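# Lift the flat cardboard box by its front wall

## Task

Take the flat cardboard box off the table and end with it raised above the table, still unfolded, held only in the right hand, whose grip is on the front wall (the narrow panel on the sheet's edge opposite the lid) and touches no other panel.

## Robot and tools

Robot: two arms, left_arm and right_arm, each ending in a five-fingered hand (right_arm a right hand, left_arm its mirror). Base positions in the scene frame: left_arm (-0.007, +0.247, +0.003) m, right_arm (-0.012, -0.322, -0.002) m. A floor post stands behind the arms and a camera stand sits between them just behind the bases; do not strike either.

Frames. Scene frame: origin at table-top height midway between the arms, +z up, +x out over the table, left_arm toward +y. Reported hand poses (end_effector_position in metres, end_effector_quat_wxyz) are in each arm's own base frame. Motion offsets are along the axes of that arm's current Hand target. The hand point sits 0.05 m in front of the palm and 0.15 m out from the wrist face; its +z runs along the straight fingers, +y out of the palm, +x across the palm away from the thumb on the right hand (toward the thumb on the left hand). Straight fingers extend 0.06-0.07 m past the point and lie 0.06 m behind it in -y. A bracket on the little-finger side of the wrist can collide with things.

The row. Every action row is one flat list of 28 numbers, each in [-1, 1], covering both arms even if one is idle: left dx, dy, dz, rx, ry, rz; left thumb_turn, thumb_bend, index, middle, ring, little; left force_limit, speed; then the same 14 for the right arm. The six pose numbers are an offset (not a pose) from the Hand target as it stood when the action began, in that target's axes; 1.0 equals 0.6 m for dx/dy/dz and 180 degrees for the rotation vector rx/ry/rz. All rows of one action count from that same start, and repeating an offset in a later action moves further. Zeros in all six pose numbers ask nothing new of that arm. Hand motor numbers are absolute targets: -1 open/straight, +1 closed (thumb_turn +1 puts the thumb opposite the fingers). force_limit maps -1..+1 to about 0..10 N at the fingertip (0..15 N for the two thumb motors); speed rises from near zero at -1 to full at +0.48 and above. To keep a hand unchanged, resend its last executed eight numbers; before any row has run for it, use hand_measured plus hand_force_limit and hand_speed. For a soft grip close at speed -0.94 or below. A thumb-in hand closes around items roughly 0.035-0.065 m thick; thumb tip against index pad can pinch thin light items.

Tools.
- execute_actions(actions, cameras): actions is a list of actions; each action is up to 15 rows of 28 numbers, one row per 1/30 s step, the last row held to step 15. cameras lists camera names, ["all"], or []; images come by default only when actions is empty.
- move(target, speed, blend, blocking, cameras): target is one 28-number row or a list of up to 15 rows; each row's pose numbers are offsets from the Hand target at the move's start (not from the previous row). speed is the path's top speed in m/s, 0.002 to 4.3 (default 0.25), one value or one per target; turning is capped at twice that in rad/s. blend, in metres, rounds corners between listed targets (0 means stop at each). blocking=false returns after about 0.5 s while motion continues. A move lasts at most 10 s, does not avoid obstacles, and hits harder the faster it goes.
- wait(seconds 0-3600, cameras): lets time pass without new commands.
- stop(cameras): brakes a running move.
- zoom_image(camera, region [x0, y0, x1, y1] pixels, max 504x504): enlarges part of a camera's newest image.
- show_instructions(): shows the reference pages, including a cardboard box data card.
- finished_scene(scene=1): ends the scene irreversibly.
Cameras: cam_head_left, cam_head_right, cam_high, cam_low (896x504), cam_left_wrist, cam_right_wrist (672x504).

Results. Each call reports robot state: hand poses, Hand target (the last commanded pose after clipping, from which next offsets count), joint positions, velocities and torques, motor temperatures. hand_measured, hand_stopped_by (moving, target, force, stalled, fault) and hand_load_n give six values per hand in motor order; a load near 0 on a held object means the grip was lost. move adds a move: line with the ending (done, off_target, moving, held, fault) and any limits (paced = pose clipped, held = steps withheld).

Behaviour to expect. Arms track loosely: resting 1-3 cm (sometimes 5 cm) low or off is normal, and orientation per step is clipped to 40 degrees from the measured one. A blocked arm keeps pressing until commanded back past its hand point. Fingers keep moving after an action until they reach target or force_limit, then lock.

Avoid: dropping the box even slightly, releasing it while it moves, slamming or ramming things, pushing items off the table, hard contact between the two arms or hands, and overloading fingers. Long holds or pushing against unreachable poses heat motors; at 100 °C an arm goes limp for 30-60 s.

Each tool is called after "Request:" as a command line: name --argument value for each argument, lists and objects as JSON in quotes; but a table of rows of numbers goes row by row, as --pt "numbers of a row", without its own name.

Reference images:

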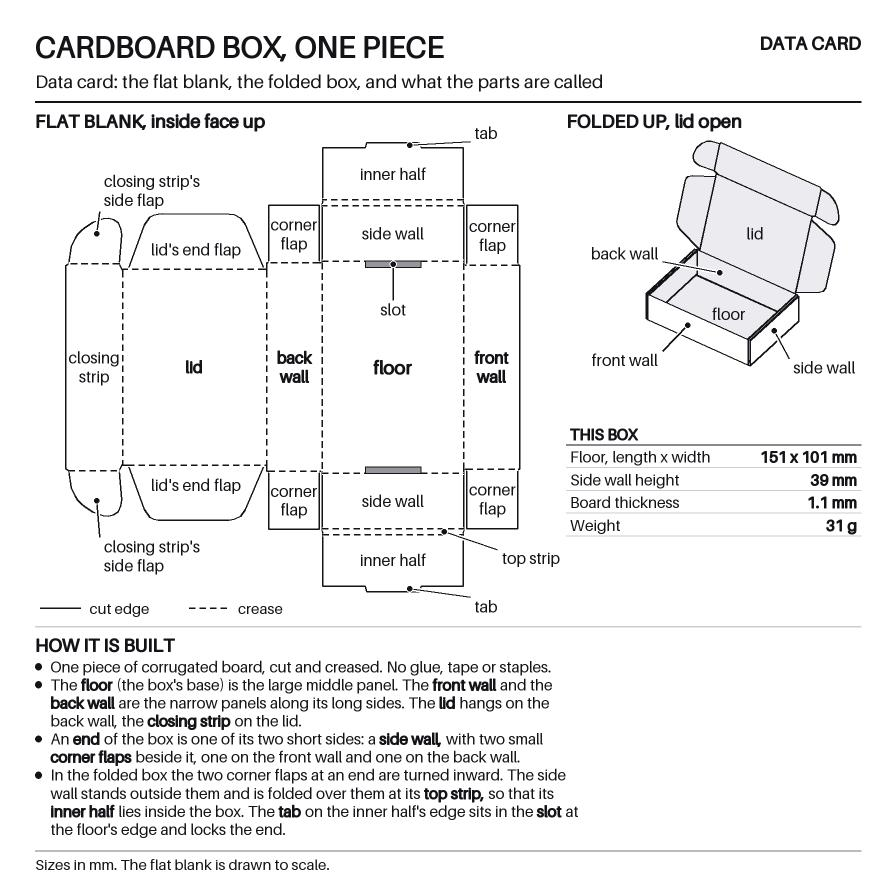

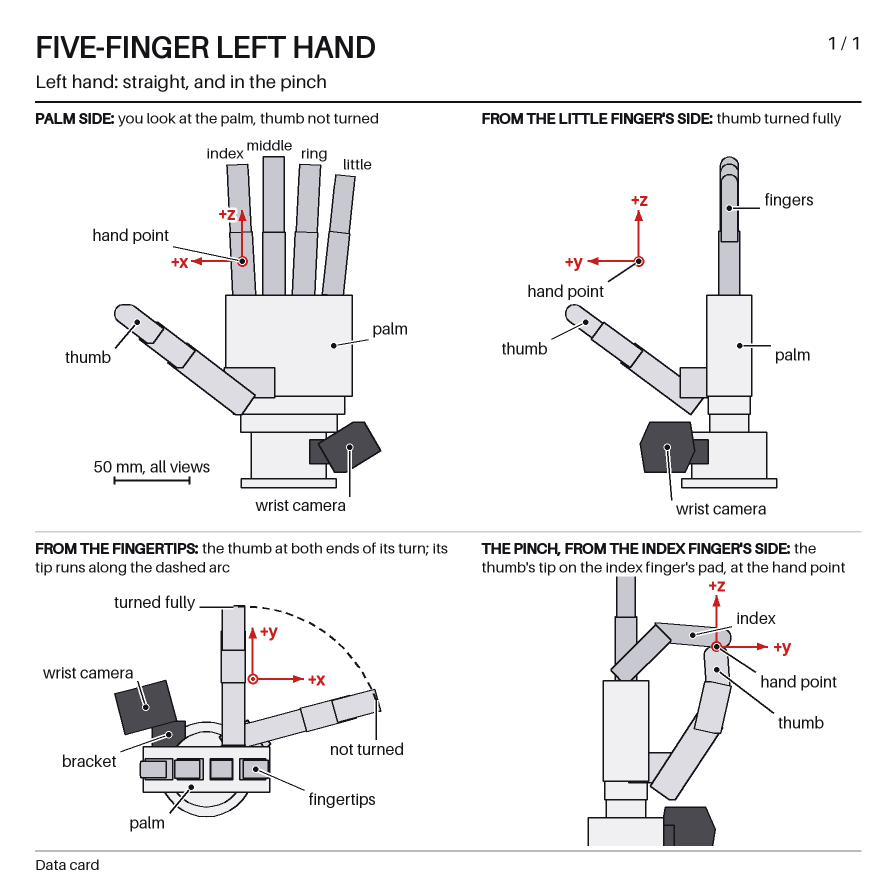

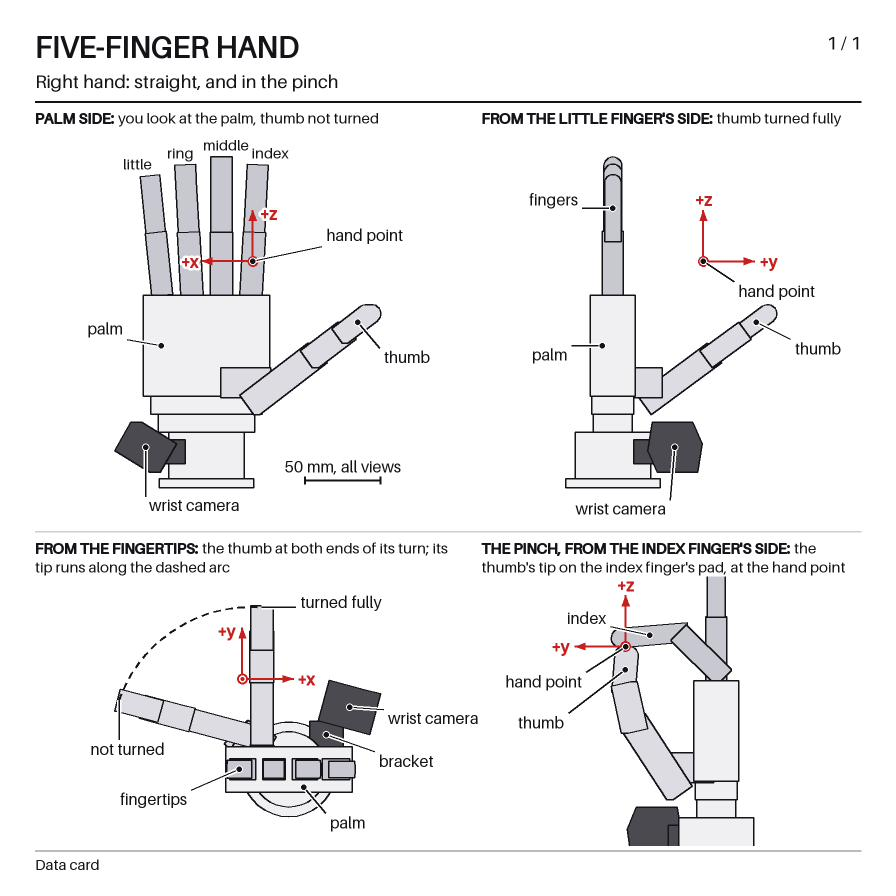

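## Session

Request:
execute_actions --actions '[]'

Scene clock: 0.00 s.
left_arm: end_effector_position=(+0.6675, +0.3372, +0.3016) hand_measured=(-1.000, -1.000, -1.000, -1.000, -1.000, -1.000) hand_load_n=(+0.0, +0.0, +0.0, -0.5, +0.0, +0.0) hand_stopped_by=(target, target, target, target, target, target) hand_force_limit=0.00 hand_speed=-0.80 end_effector_quat_wxyz=(+0.276, +0.817, +0.383, +0.330) | right_arm: end_effector_position=(+0.3583, -0.2608, +0.2393) hand_measured=(-1.000, -1.000, -1.000, -1.000, -1.000, -1.000) hand_load_n=(+0.0, +0.0, +0.0, +0.0, +0.0, +0.0) hand_stopped_by=(target, target, target, target, target, target) hand_force_limit=0.00 hand_speed=-0.80 end_effector_quat_wxyz=(-0.008, -0.088, +0.929, -0.359)
Joint positions: left_arm=[0.676 1.851 1.734 -0.822 0.676 -1.999] | right_arm=[-0.499 1.233 1.185 -1.068 0.599 0.74]
Joint velocities: within noise
Joint torques (N m): no reading
Motor temperatures (°C): left_arm=[29 25 24 22 25 24] | right_arm=[28 27 30 22 27 25]
Heat: left arm: hottest waist 29 °C; right arm: hottest elbow 30 °C.
Hand target: left_arm +0.6704, +0.3394, +0.3235; +0.272, +0.816, +0.374, +0.348 | right_arm +0.3637, -0.2636, +0.2479; +0.000, -0.085, +0.927, -0.364

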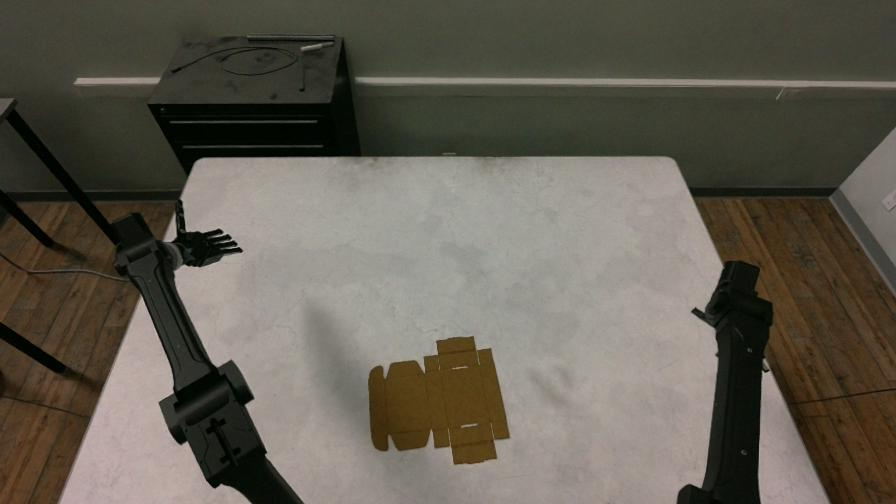

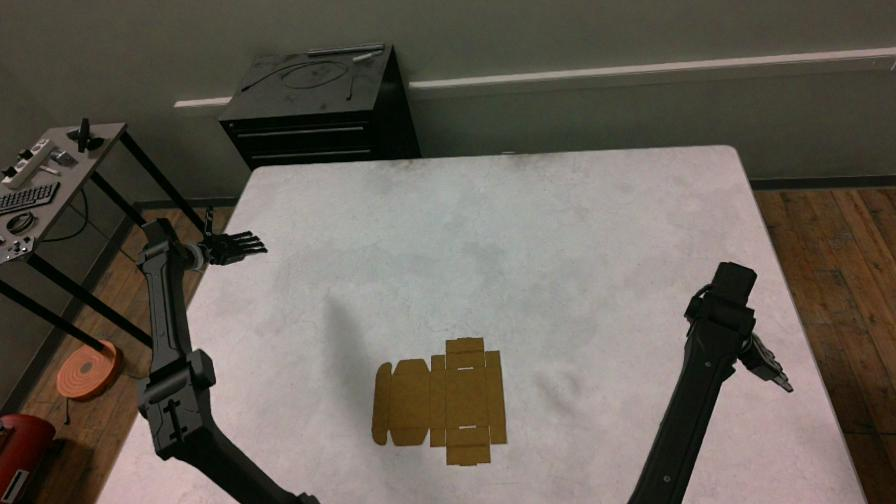

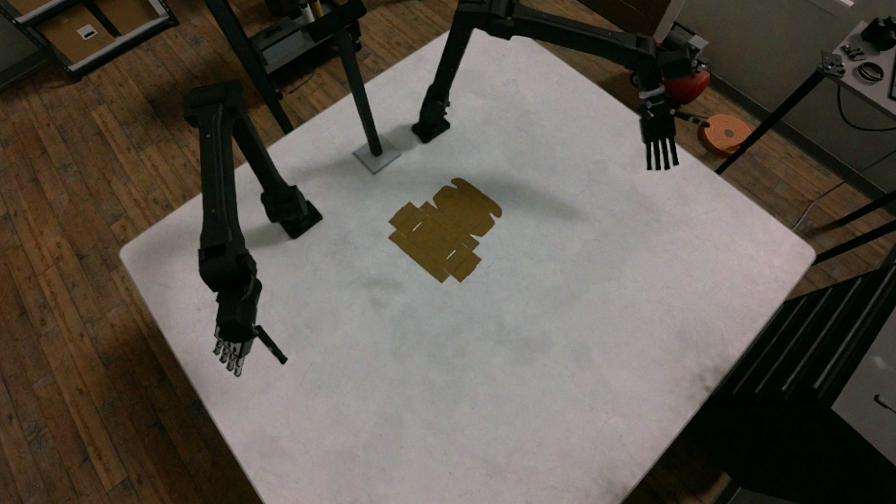

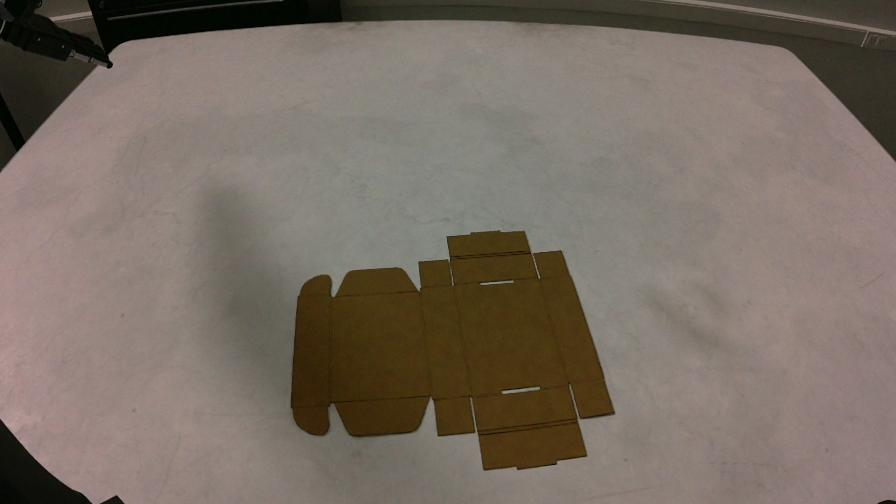

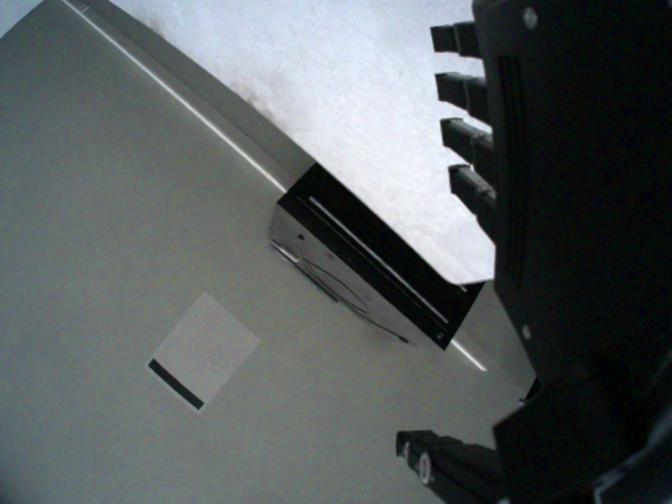

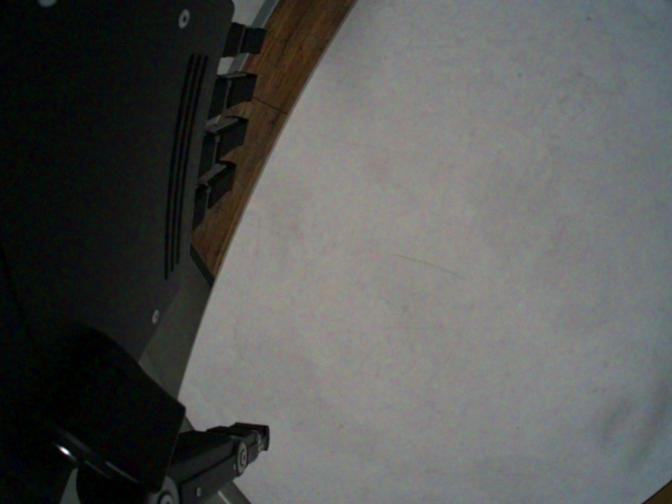

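Request:
move --target '[0,0,0,0,0,0,-1,-1,-1,-1,-1,-1,0,-0.8,-0.217,0.7947,-0.532,-0.238,0,0.0556,-1,-1,-1,-0.66,-1,-1,0,0]' --speed 0.3 --cameras '["all"]'

Scene clock: 6.67 s.
left_arm: end_effector_position=(+0.6675, +0.3372, +0.3016) hand_measured=(-1.000, -1.000, -1.000, -1.000, -1.000, -1.000) hand_load_n=(+0.0, +0.0, +0.0, +0.0, +0.0, +0.0) hand_stopped_by=(target, target, target, target, target, target) hand_force_limit=0.00 hand_speed=-0.80 end_effector_quat_wxyz=(+0.276, +0.817, +0.383, +0.330) | right_arm: end_effector_position=(+0.3811, +0.3015, +0.1392) hand_measured=(-1.000, -1.000, -1.000, -0.660, -1.000, -1.000) hand_load_n=(+0.0, +0.0, +0.0, +0.0, +0.0, +0.0) hand_stopped_by=(target, target, target, target, target, target) hand_force_limit=0.00 hand_speed=0.00 end_effector_quat_wxyz=(-0.024, -0.037, +0.999, +0.002)
Joint positions: left_arm=[0.676 1.851 1.734 -0.822 0.676 -1.999] | right_arm=[0.581 1.522 1.246 -1.336 -0.028 2.077]
Joint torques (N m): left_arm=[-0.91 -15.03 10.84 1.54 0.45 -0.05] | right_arm=[2.26 -12.04 12.9 0.46 -0.14 0.2]
Heat: left arm: hottest waist 29 °C; right arm: hottest elbow 30 °C.
Hand target: left_arm +0.6704, +0.3394, +0.3235; +0.272, +0.816, +0.374, +0.348 | right_arm +0.3969, +0.3160, +0.1522; +0.000, +0.000, +1.000, +0.001
Off the commanded pose: left_arm 0.022 m, 2 deg | right_arm 0.025 m, 5 deg.
joint sent to its limit (right arm) — joint 6 (wrist roll), upper limit. The joint targets are off in orientation, not in position.
move: off_target (right_arm)

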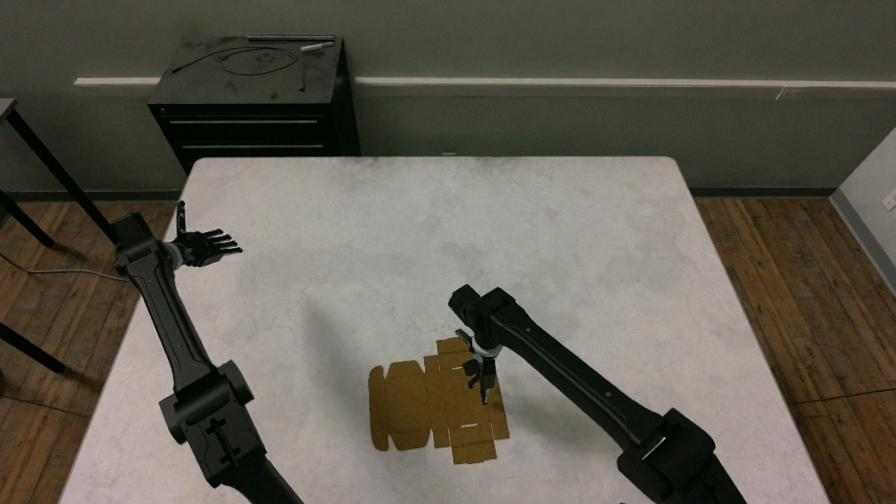

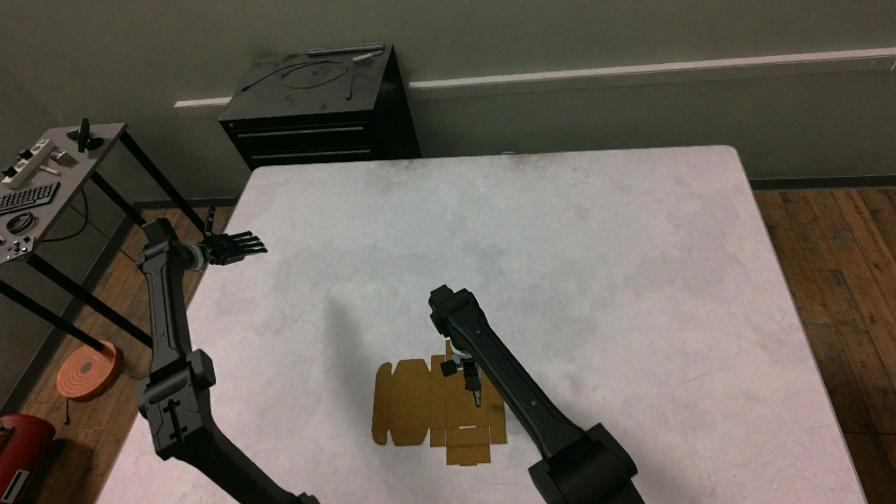

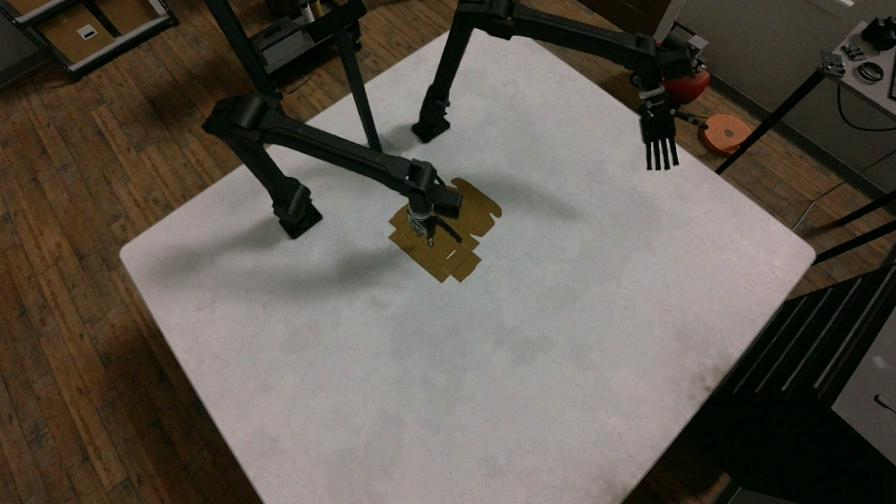

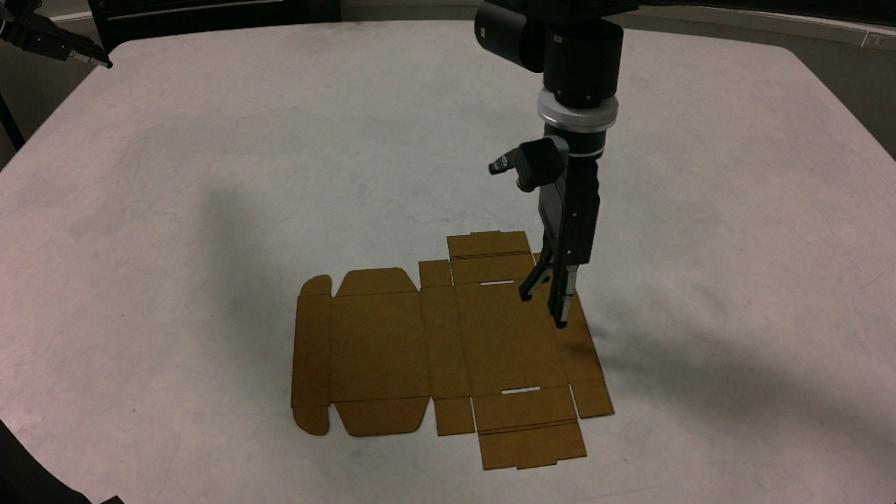

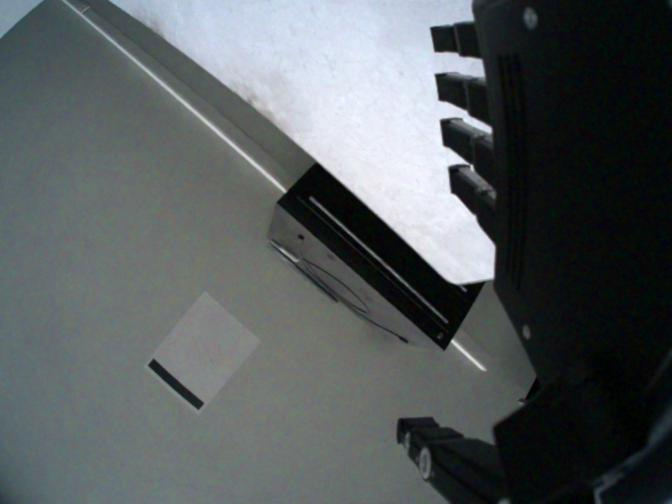

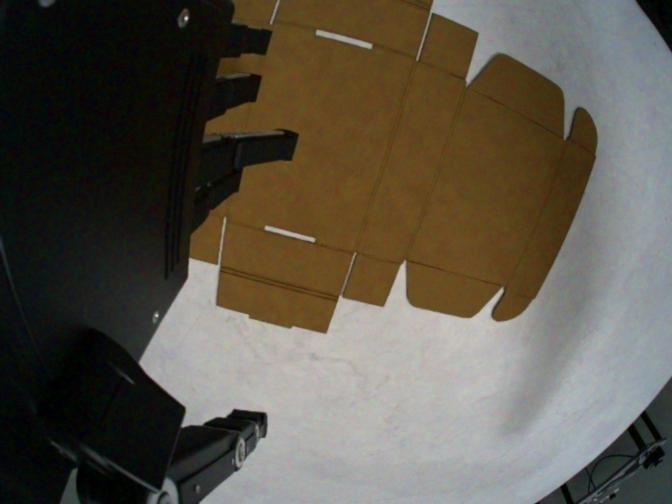

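Request:
move --target '[0,0,0,0,0,0,-1,-1,-1,-1,-1,-1,0,-0.8,-0.027,0.025,0.078,0,0,0,-1,-1,-1,-0.66,-1,-1,0,0]' --speed 0.1 --cameras '["cam_low","cam_right_wrist"]'

Scene clock: 8.03 s.
left_arm: end_effector_position=(+0.6675, +0.3372, +0.3016) hand_measured=(-1.000, -1.000, -1.000, -1.000, -1.000, -1.000) hand_load_n=(+0.0, +0.0, +0.0, +0.0, +0.0, +0.0) hand_stopped_by=(target, target, target, target, target, target) hand_force_limit=0.00 hand_speed=-0.80 end_effector_quat_wxyz=(+0.276, +0.817, +0.383, +0.330) | right_arm: end_effector_position=(+0.4038, +0.3178, +0.0988) hand_measured=(-1.000, -1.000, -1.000, -0.660, -1.000, -1.000) hand_load_n=(+0.0, +0.0, +0.0, +0.0, +0.0, +0.0) hand_stopped_by=(target, target, target, target, target, target) hand_force_limit=0.00 hand_speed=0.00 end_effector_quat_wxyz=(-0.019, -0.038, +0.999, +0.005)
Joint positions: left_arm=[0.676 1.851 1.734 -0.822 0.676 -1.999] | right_arm=[0.584 1.617 1.246 -1.227 -0.028 2.077]
Joint torques (N m): left_arm=[-0.91 -15.09 10.78 1.52 0.45 -0.05] | right_arm=[2.49 -13.57 11.11 0.34 -0.16 0.19]
Heat: left arm: hottest waist 29 °C; right arm: hottest elbow 31 °C.
Hand target: left_arm +0.6704, +0.3394, +0.3235; +0.272, +0.816, +0.374, +0.348 | right_arm +0.4131, +0.3310, +0.1055; +0.000, +0.000, +1.000, +0.001
Off the commanded pose: left_arm 0.022 m, 2 deg | right_arm 0.017 m, 5 deg.
joint sent to its limit (right arm) — joint 6 (wrist roll), upper limit. The joint targets are off in orientation, not in position.
move: off_target (right_arm)

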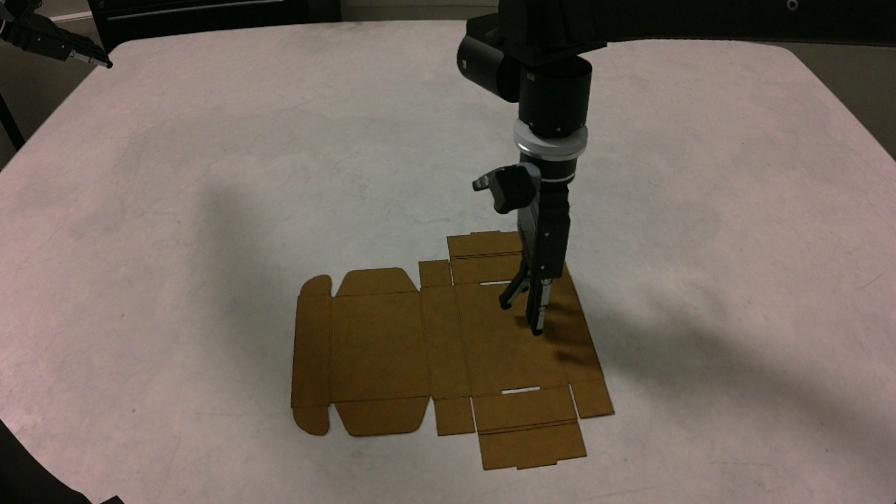

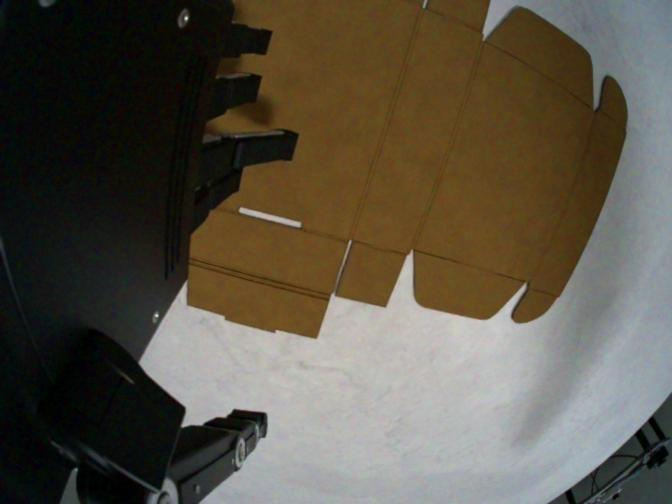

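Request:
move --target '[0,0,0,0,0,0,-1,-1,-1,-1,-1,-1,0,-0.8,0,0,0.045,0,0,0,-1,-1,-1,-0.66,-1,-1,0,0]' --speed 0.08 --cameras '["cam_low","cam_right_wrist","cam_high"]'

Request:
zoom_image --camera "cam_low" --region '[400, 180, 652, 400]'

Scene clock: 14.30 s.
left_arm: end_effector_position=(+0.6675, +0.3372, +0.3016) hand_measured=(-1.000, -1.000, -1.000, -1.000, -1.000, -1.000) hand_load_n=(+0.0, -0.5, +0.0, +0.0, +0.0, +0.0) hand_stopped_by=(target, target, target, target, target, target) hand_force_limit=0.00 hand_speed=-0.80 end_effector_quat_wxyz=(+0.276, +0.817, +0.383, +0.330) | right_arm: end_effector_position=(+0.4177, +0.3275, +0.0897) hand_measured=(-1.000, -1.000, -1.000, -0.660, -1.000, -1.000) hand_load_n=(+0.0, +0.0, +0.0, +0.0, +0.0, +0.0) hand_stopped_by=(target, target, target, target, target, target) hand_force_limit=0.00 hand_speed=0.00 end_effector_quat_wxyz=(-0.001, -0.039, +0.999, +0.016)
Joint positions: left_arm=[0.676 1.851 1.734 -0.822 0.676 -1.999] | right_arm=[0.584 1.643 1.246 -1.16 -0.028 2.077]
Joint torques (N m): left_arm=[-0.79 -15.09 10.85 1.54 0.46 -0.05] | right_arm=[2.43 -13.45 7.8 0.51 -0.07 0.2]
Heat: left arm: hottest waist 29 °C; right arm: hottest elbow 31 °C.
Hand target: left_arm +0.6704, +0.3394, +0.3235; +0.272, +0.816, +0.374, +0.348 | right_arm +0.4131, +0.3310, +0.0784; +0.000, +0.000, +1.000, +0.000
Off the commanded pose: left_arm 0.022 m, 2 deg | right_arm 0.013 m, 5 deg.
joint sent to its limit (right arm) — joint 6 (wrist roll), upper limit. The joint targets are off in orientation, not in position.
move: off_target (right_arm)
Images, in order (width x height): cam_high 896x504, cam_low 896x504, cam_right_wrist 672x504.

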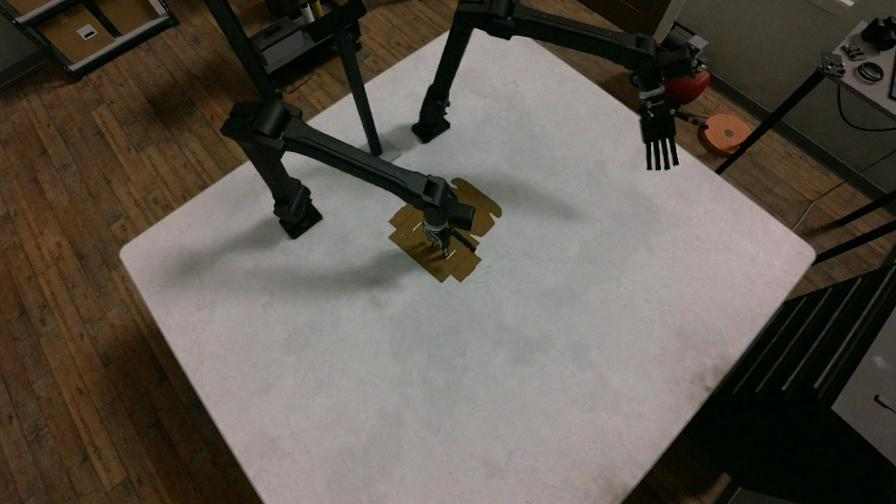

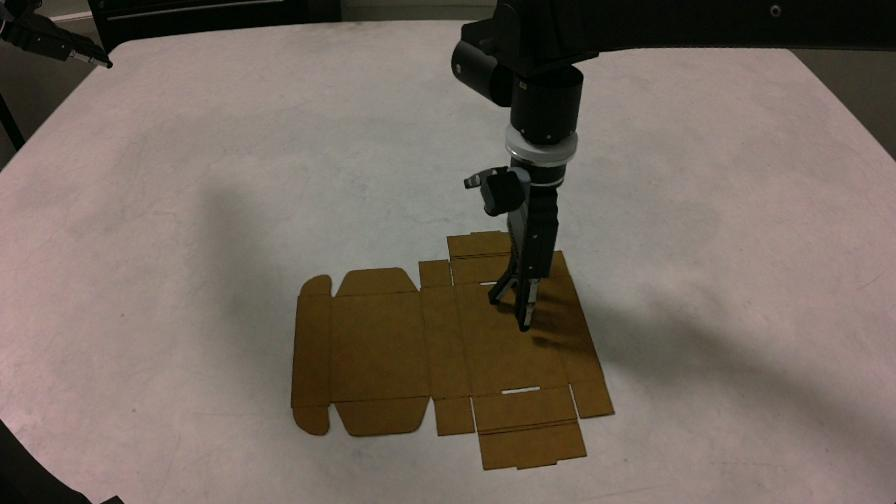

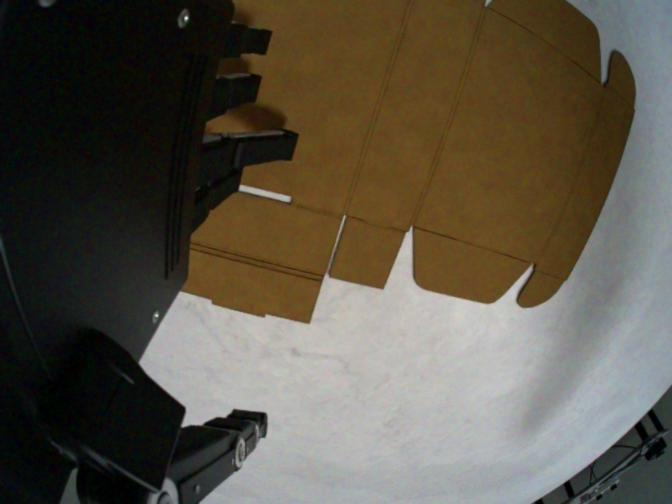

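Scaled by 2.000.

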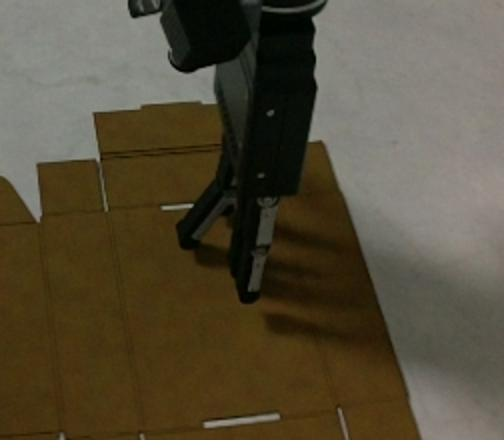

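Request:
move --target '[0,0,0,0,0,0,-1,-1,-1,-1,-1,-1,0,-0.8,0.02,0,0.03,0,0,0,-1,-1,-1,-0.66,-1,-1,0,0]' --speed 0.08 --cameras '["cam_low","cam_right_wrist"]'

Request:
zoom_image --camera "cam_low" --region '[400, 180, 652, 400]'

Scene clock: 15.37 s.
left_arm: end_effector_position=(+0.6675, +0.3372, +0.3016) hand_measured=(-1.000, -1.000, -1.000, -1.000, -1.000, -1.000) hand_load_n=(+0.0, -0.5, +0.0, +0.0, +0.0, +0.0) hand_stopped_by=(target, target, target, target, target, target) hand_force_limit=0.00 hand_speed=-0.80 end_effector_quat_wxyz=(+0.276, +0.817, +0.383, +0.330) | right_arm: end_effector_position=(+0.4127, +0.3308, +0.0838) hand_measured=(-1.000, -1.000, -1.000, -0.660, -1.000, -1.000) hand_load_n=(+0.0, +0.0, +0.0, +0.0, +0.0, -0.5) hand_stopped_by=(target, target, target, target, target, target) hand_force_limit=0.00 hand_speed=0.00 end_effector_quat_wxyz=(+0.008, -0.044, +0.999, +0.021)
Joint positions: left_arm=[0.676 1.851 1.734 -0.822 0.676 -1.999] | right_arm=[0.595 1.632 1.212 -1.115 -0.027 2.079]
Joint torques (N m): left_arm=[-0.85 -15.27 10.84 1.57 0.45 -0.04] | right_arm=[2.14 -12.28 6.09 0.8 -0.23 0.21]
Heat: left arm: hottest waist 29 °C; right arm: hottest elbow 31 °C.
Hand target: left_arm +0.6704, +0.3394, +0.3235; +0.272, +0.816, +0.374, +0.348 | right_arm +0.4010, +0.3310, +0.0604; +0.000, +0.000, +1.000, +0.001
Off the commanded pose: left_arm 0.022 m, 2 deg | right_arm 0.026 m, 6 deg.
joint sent to its limit (right arm) — joint 6 (wrist roll), upper limit. The joint targets are off in orientation, not in position.
move: off_target (right_arm)

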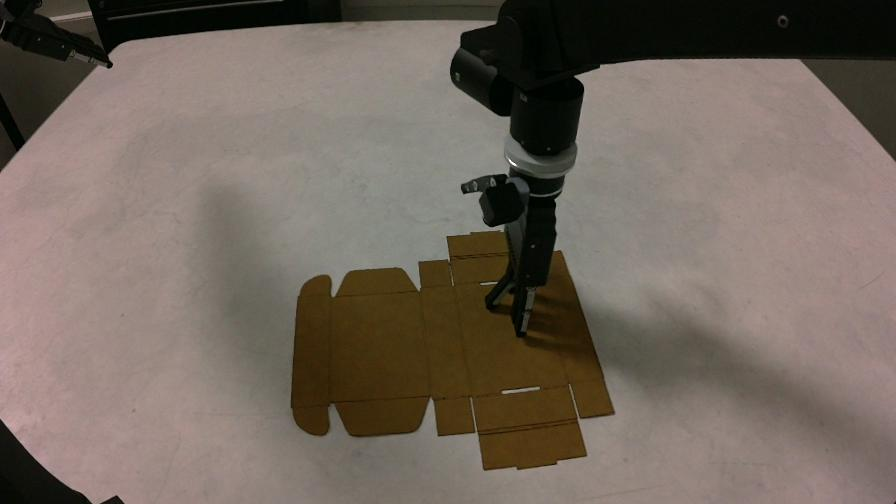

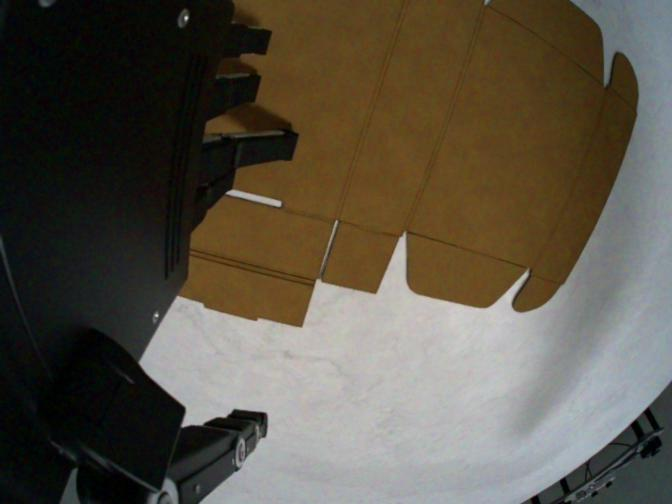

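Scaled by 2.000.

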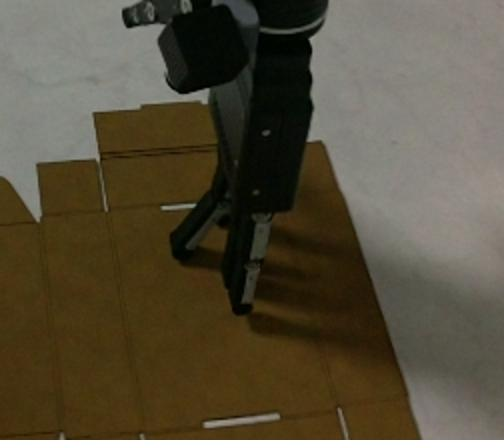

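Request:
move --target '[0,0,0,0,0,0,-1,-1,-1,-1,-1,-1,0,-0.8,0,0,0.025,0,0,0,-1,-1,-1,-0.66,-1,-1,0,0]' --speed 0.08 --cameras '["cam_low","cam_right_wrist"]'

Request:
zoom_image --camera "cam_low" --region '[400, 180, 652, 400]'

Scene clock: 16.37 s.
left_arm: end_effector_position=(+0.6675, +0.3372, +0.3016) hand_measured=(-1.000, -1.000, -1.000, -1.000, -1.000, -1.000) hand_load_n=(+0.0, +0.0, +0.0, +0.0, +0.0, +0.0) hand_stopped_by=(target, target, target, target, target, target) hand_force_limit=0.00 hand_speed=-0.80 end_effector_quat_wxyz=(+0.276, +0.817, +0.383, +0.330) | right_arm: end_effector_position=(+0.4121, +0.3303, +0.0835) hand_measured=(-1.000, -1.000, -1.000, -0.660, -1.000, -1.000) hand_load_n=(+0.0, -0.5, +0.0, +0.0, +0.0, +0.0) hand_stopped_by=(target, target, target, target, target, target) hand_force_limit=0.00 hand_speed=0.00 end_effector_quat_wxyz=(+0.014, -0.043, +0.999, +0.024)
Joint positions: left_arm=[0.676 1.851 1.734 -0.822 0.676 -1.999] | right_arm=[0.595 1.622 1.197 -1.096 -0.027 2.081]
Joint torques (N m): left_arm=[-0.79 -15.03 10.84 1.52 0.45 -0.05] | right_arm=[2.26 -10.23 5.52 1.65 -0.17 0.17]
Heat: left arm: hottest waist 29 °C; right arm: hottest elbow 31 °C.
Hand target: left_arm +0.6704, +0.3394, +0.3235; +0.272, +0.816, +0.374, +0.348 | right_arm +0.4011, +0.3310, +0.0454; +0.000, +0.000, +1.000, +0.001
Off the commanded pose: left_arm 0.022 m, 2 deg | right_arm 0.040 m, 6 deg.
joint sent to its limit (right arm) — joint 6 (wrist roll), upper limit. The joint targets are off in orientation, not in position.
move: off_target (right_arm)

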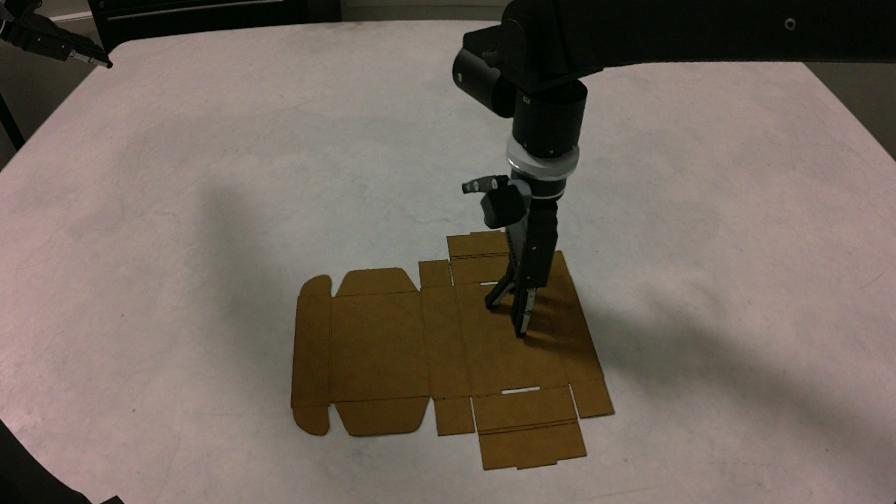

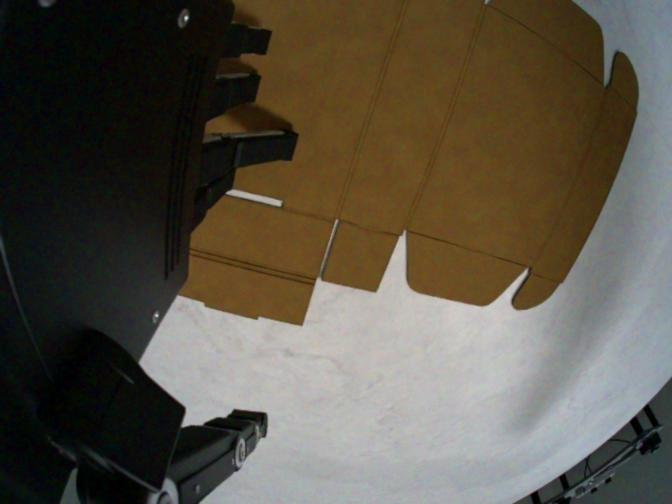

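Scaled by 2.000.

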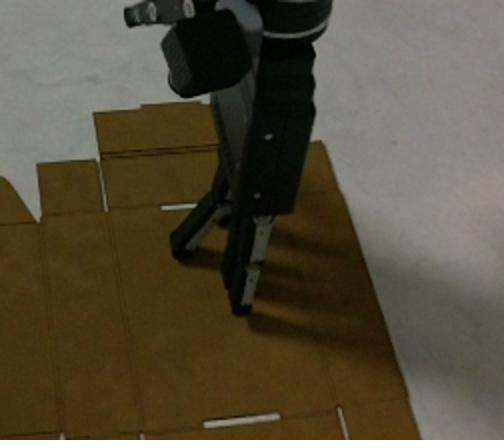

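Request:
move --target '[0,0,0,0,0,0,-1,-1,-1,-1,-1,-1,0,-0.8,0,-0.1667,0,0,0,0,-1,-1,-1,-0.66,-1,-1,0,0]' --speed 0.1 --cameras '["cam_low","cam_right_wrist","cam_high"]'

Scene clock: 18.37 s.
left_arm: end_effector_position=(+0.6675, +0.3372, +0.3016) hand_measured=(-1.000, -1.000, -1.000, -1.000, -1.000, -1.000) hand_load_n=(+0.0, +0.0, +0.0, +0.0, +0.0, +0.0) hand_stopped_by=(target, target, target, target, target, target) hand_force_limit=0.00 hand_speed=-0.80 end_effector_quat_wxyz=(+0.276, +0.817, +0.383, +0.330) | right_arm: end_effector_position=(+0.4150, +0.2536, +0.0841) hand_measured=(-1.000, -1.000, -1.000, -0.660, -1.000, -1.000) hand_load_n=(+0.0, +0.0, +0.0, +0.0, -5.5, +0.0) hand_stopped_by=(target, target, target, target, target, target) hand_force_limit=0.00 hand_speed=0.00 end_effector_quat_wxyz=(+0.032, +0.000, +0.999, +0.029)
Joint positions: left_arm=[0.676 1.851 1.734 -0.822 0.676 -1.999] | right_arm=[0.457 1.505 1.052 -1.035 -0.024 2.028]
Joint torques (N m): left_arm=[-0.79 -15.15 10.82 1.54 0.46 -0.05] | right_arm=[-0.15 -9.29 4.66 0.29 0.74 -0.22]
Heat: left arm: hottest waist 29 °C; right arm: hottest elbow 31 °C.
Hand target: left_arm +0.6704, +0.3394, +0.3235; +0.272, +0.816, +0.374, +0.348 | right_arm +0.4011, +0.2310, +0.0453; +0.000, +0.000, +1.000, +0.000
Off the commanded pose: left_arm 0.022 m, 2 deg | right_arm 0.047 m, 5 deg.
move: off_target (right_arm)
Images, in order (width x height): cam_high 896x504, cam_low 896x504, cam_right_wrist 672x504.

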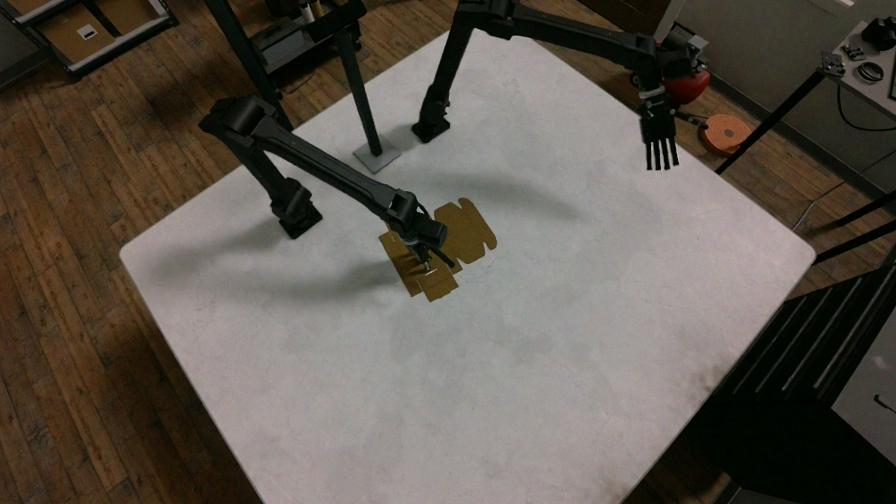

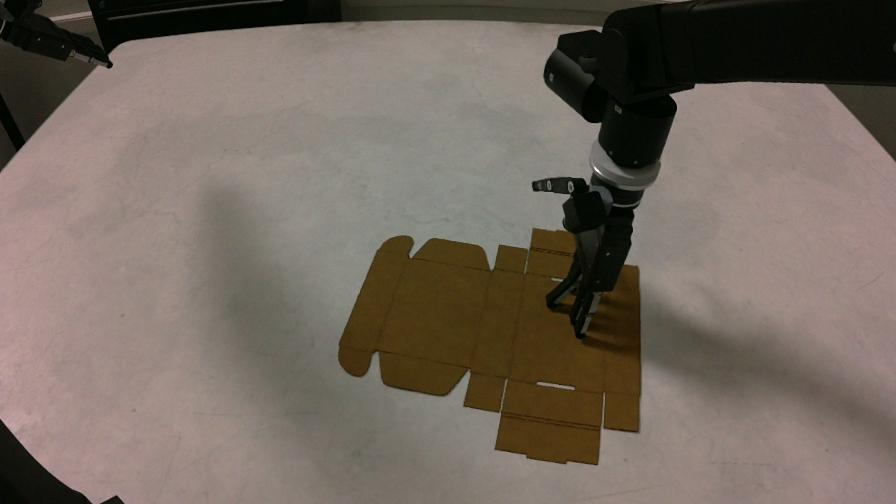

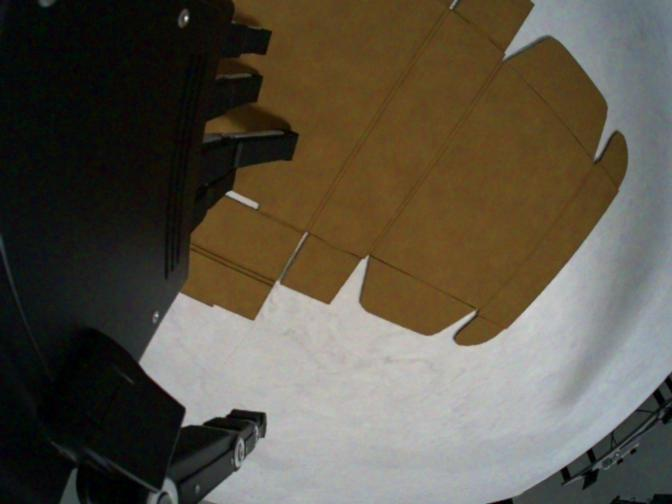

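Request:
move --target '[0,0,0,0,0,0,-1,-1,-1,-1,-1,-1,0,-0.8,0,-0.25,0,0,0,0,-1,-1,-1,-0.66,-1,-1,0,0]' --speed 0.12 --cameras '["cam_low","cam_right_wrist","cam_high"]'

Scene clock: 21.10 s.
left_arm: end_effector_position=(+0.6675, +0.3372, +0.3016) hand_measured=(-1.000, -1.000, -1.000, -1.000, -1.000, -1.000) hand_load_n=(+0.0, +0.0, +0.0, +0.0, +0.0, +0.0) hand_stopped_by=(target, target, target, target, target, target) hand_force_limit=0.00 hand_speed=-0.80 end_effector_quat_wxyz=(+0.276, +0.817, +0.383, +0.330) | right_arm: end_effector_position=(+0.4208, +0.0973, +0.0819) hand_measured=(-1.000, -1.000, -1.000, -0.660, -1.000, -1.000) hand_load_n=(+0.0, +0.0, +0.0, +0.0, -7.0, +0.0) hand_stopped_by=(target, target, target, target, target, target) hand_force_limit=0.00 hand_speed=0.00 end_effector_quat_wxyz=(+0.038, +0.000, +0.999, +0.016)
Joint positions: left_arm=[0.676 1.851 1.734 -0.822 0.676 -1.999] | right_arm=[0.083 1.412 0.95 -1.03 -0.026 1.654]
Joint torques (N m): left_arm=[-0.85 -15.03 10.85 1.54 0.46 -0.05] | right_arm=[-0.38 -7.47 4.57 0.58 0.78 -0.2]
Heat: left arm: hottest waist 29 °C; right arm: hottest elbow 31 °C.
Hand target: left_arm +0.6704, +0.3394, +0.3235; +0.272, +0.816, +0.374, +0.348 | right_arm +0.4009, +0.0810, +0.0450; +0.000, +0.000, +1.000, +0.001
Off the commanded pose: left_arm 0.022 m, 2 deg | right_arm 0.045 m, 5 deg.
move: off_target (right_arm)
Images, in order (width x height): cam_high 896x504, cam_low 896x504, cam_right_wrist 672x504.

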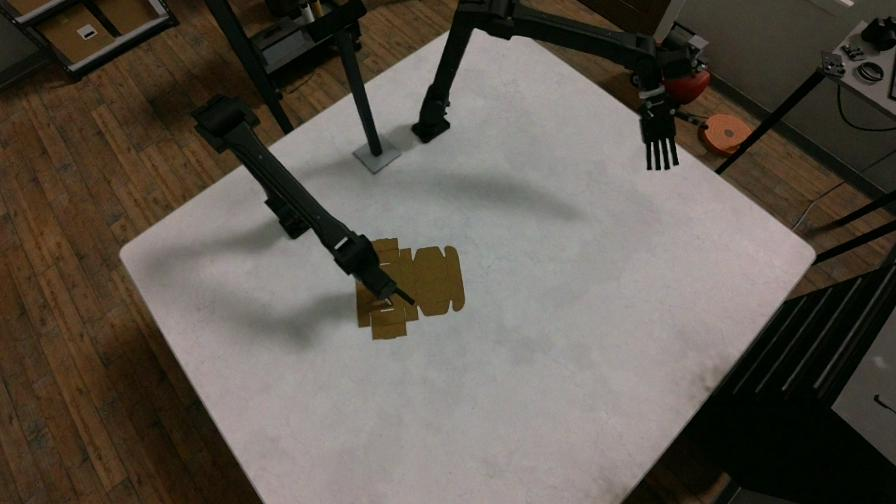

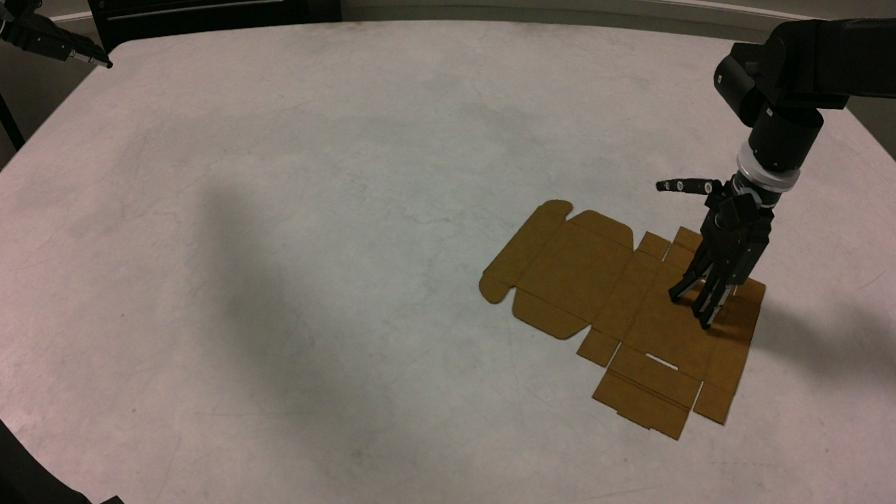

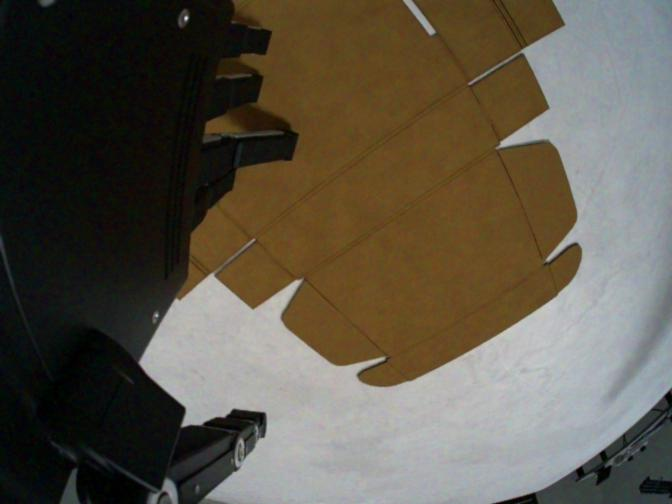

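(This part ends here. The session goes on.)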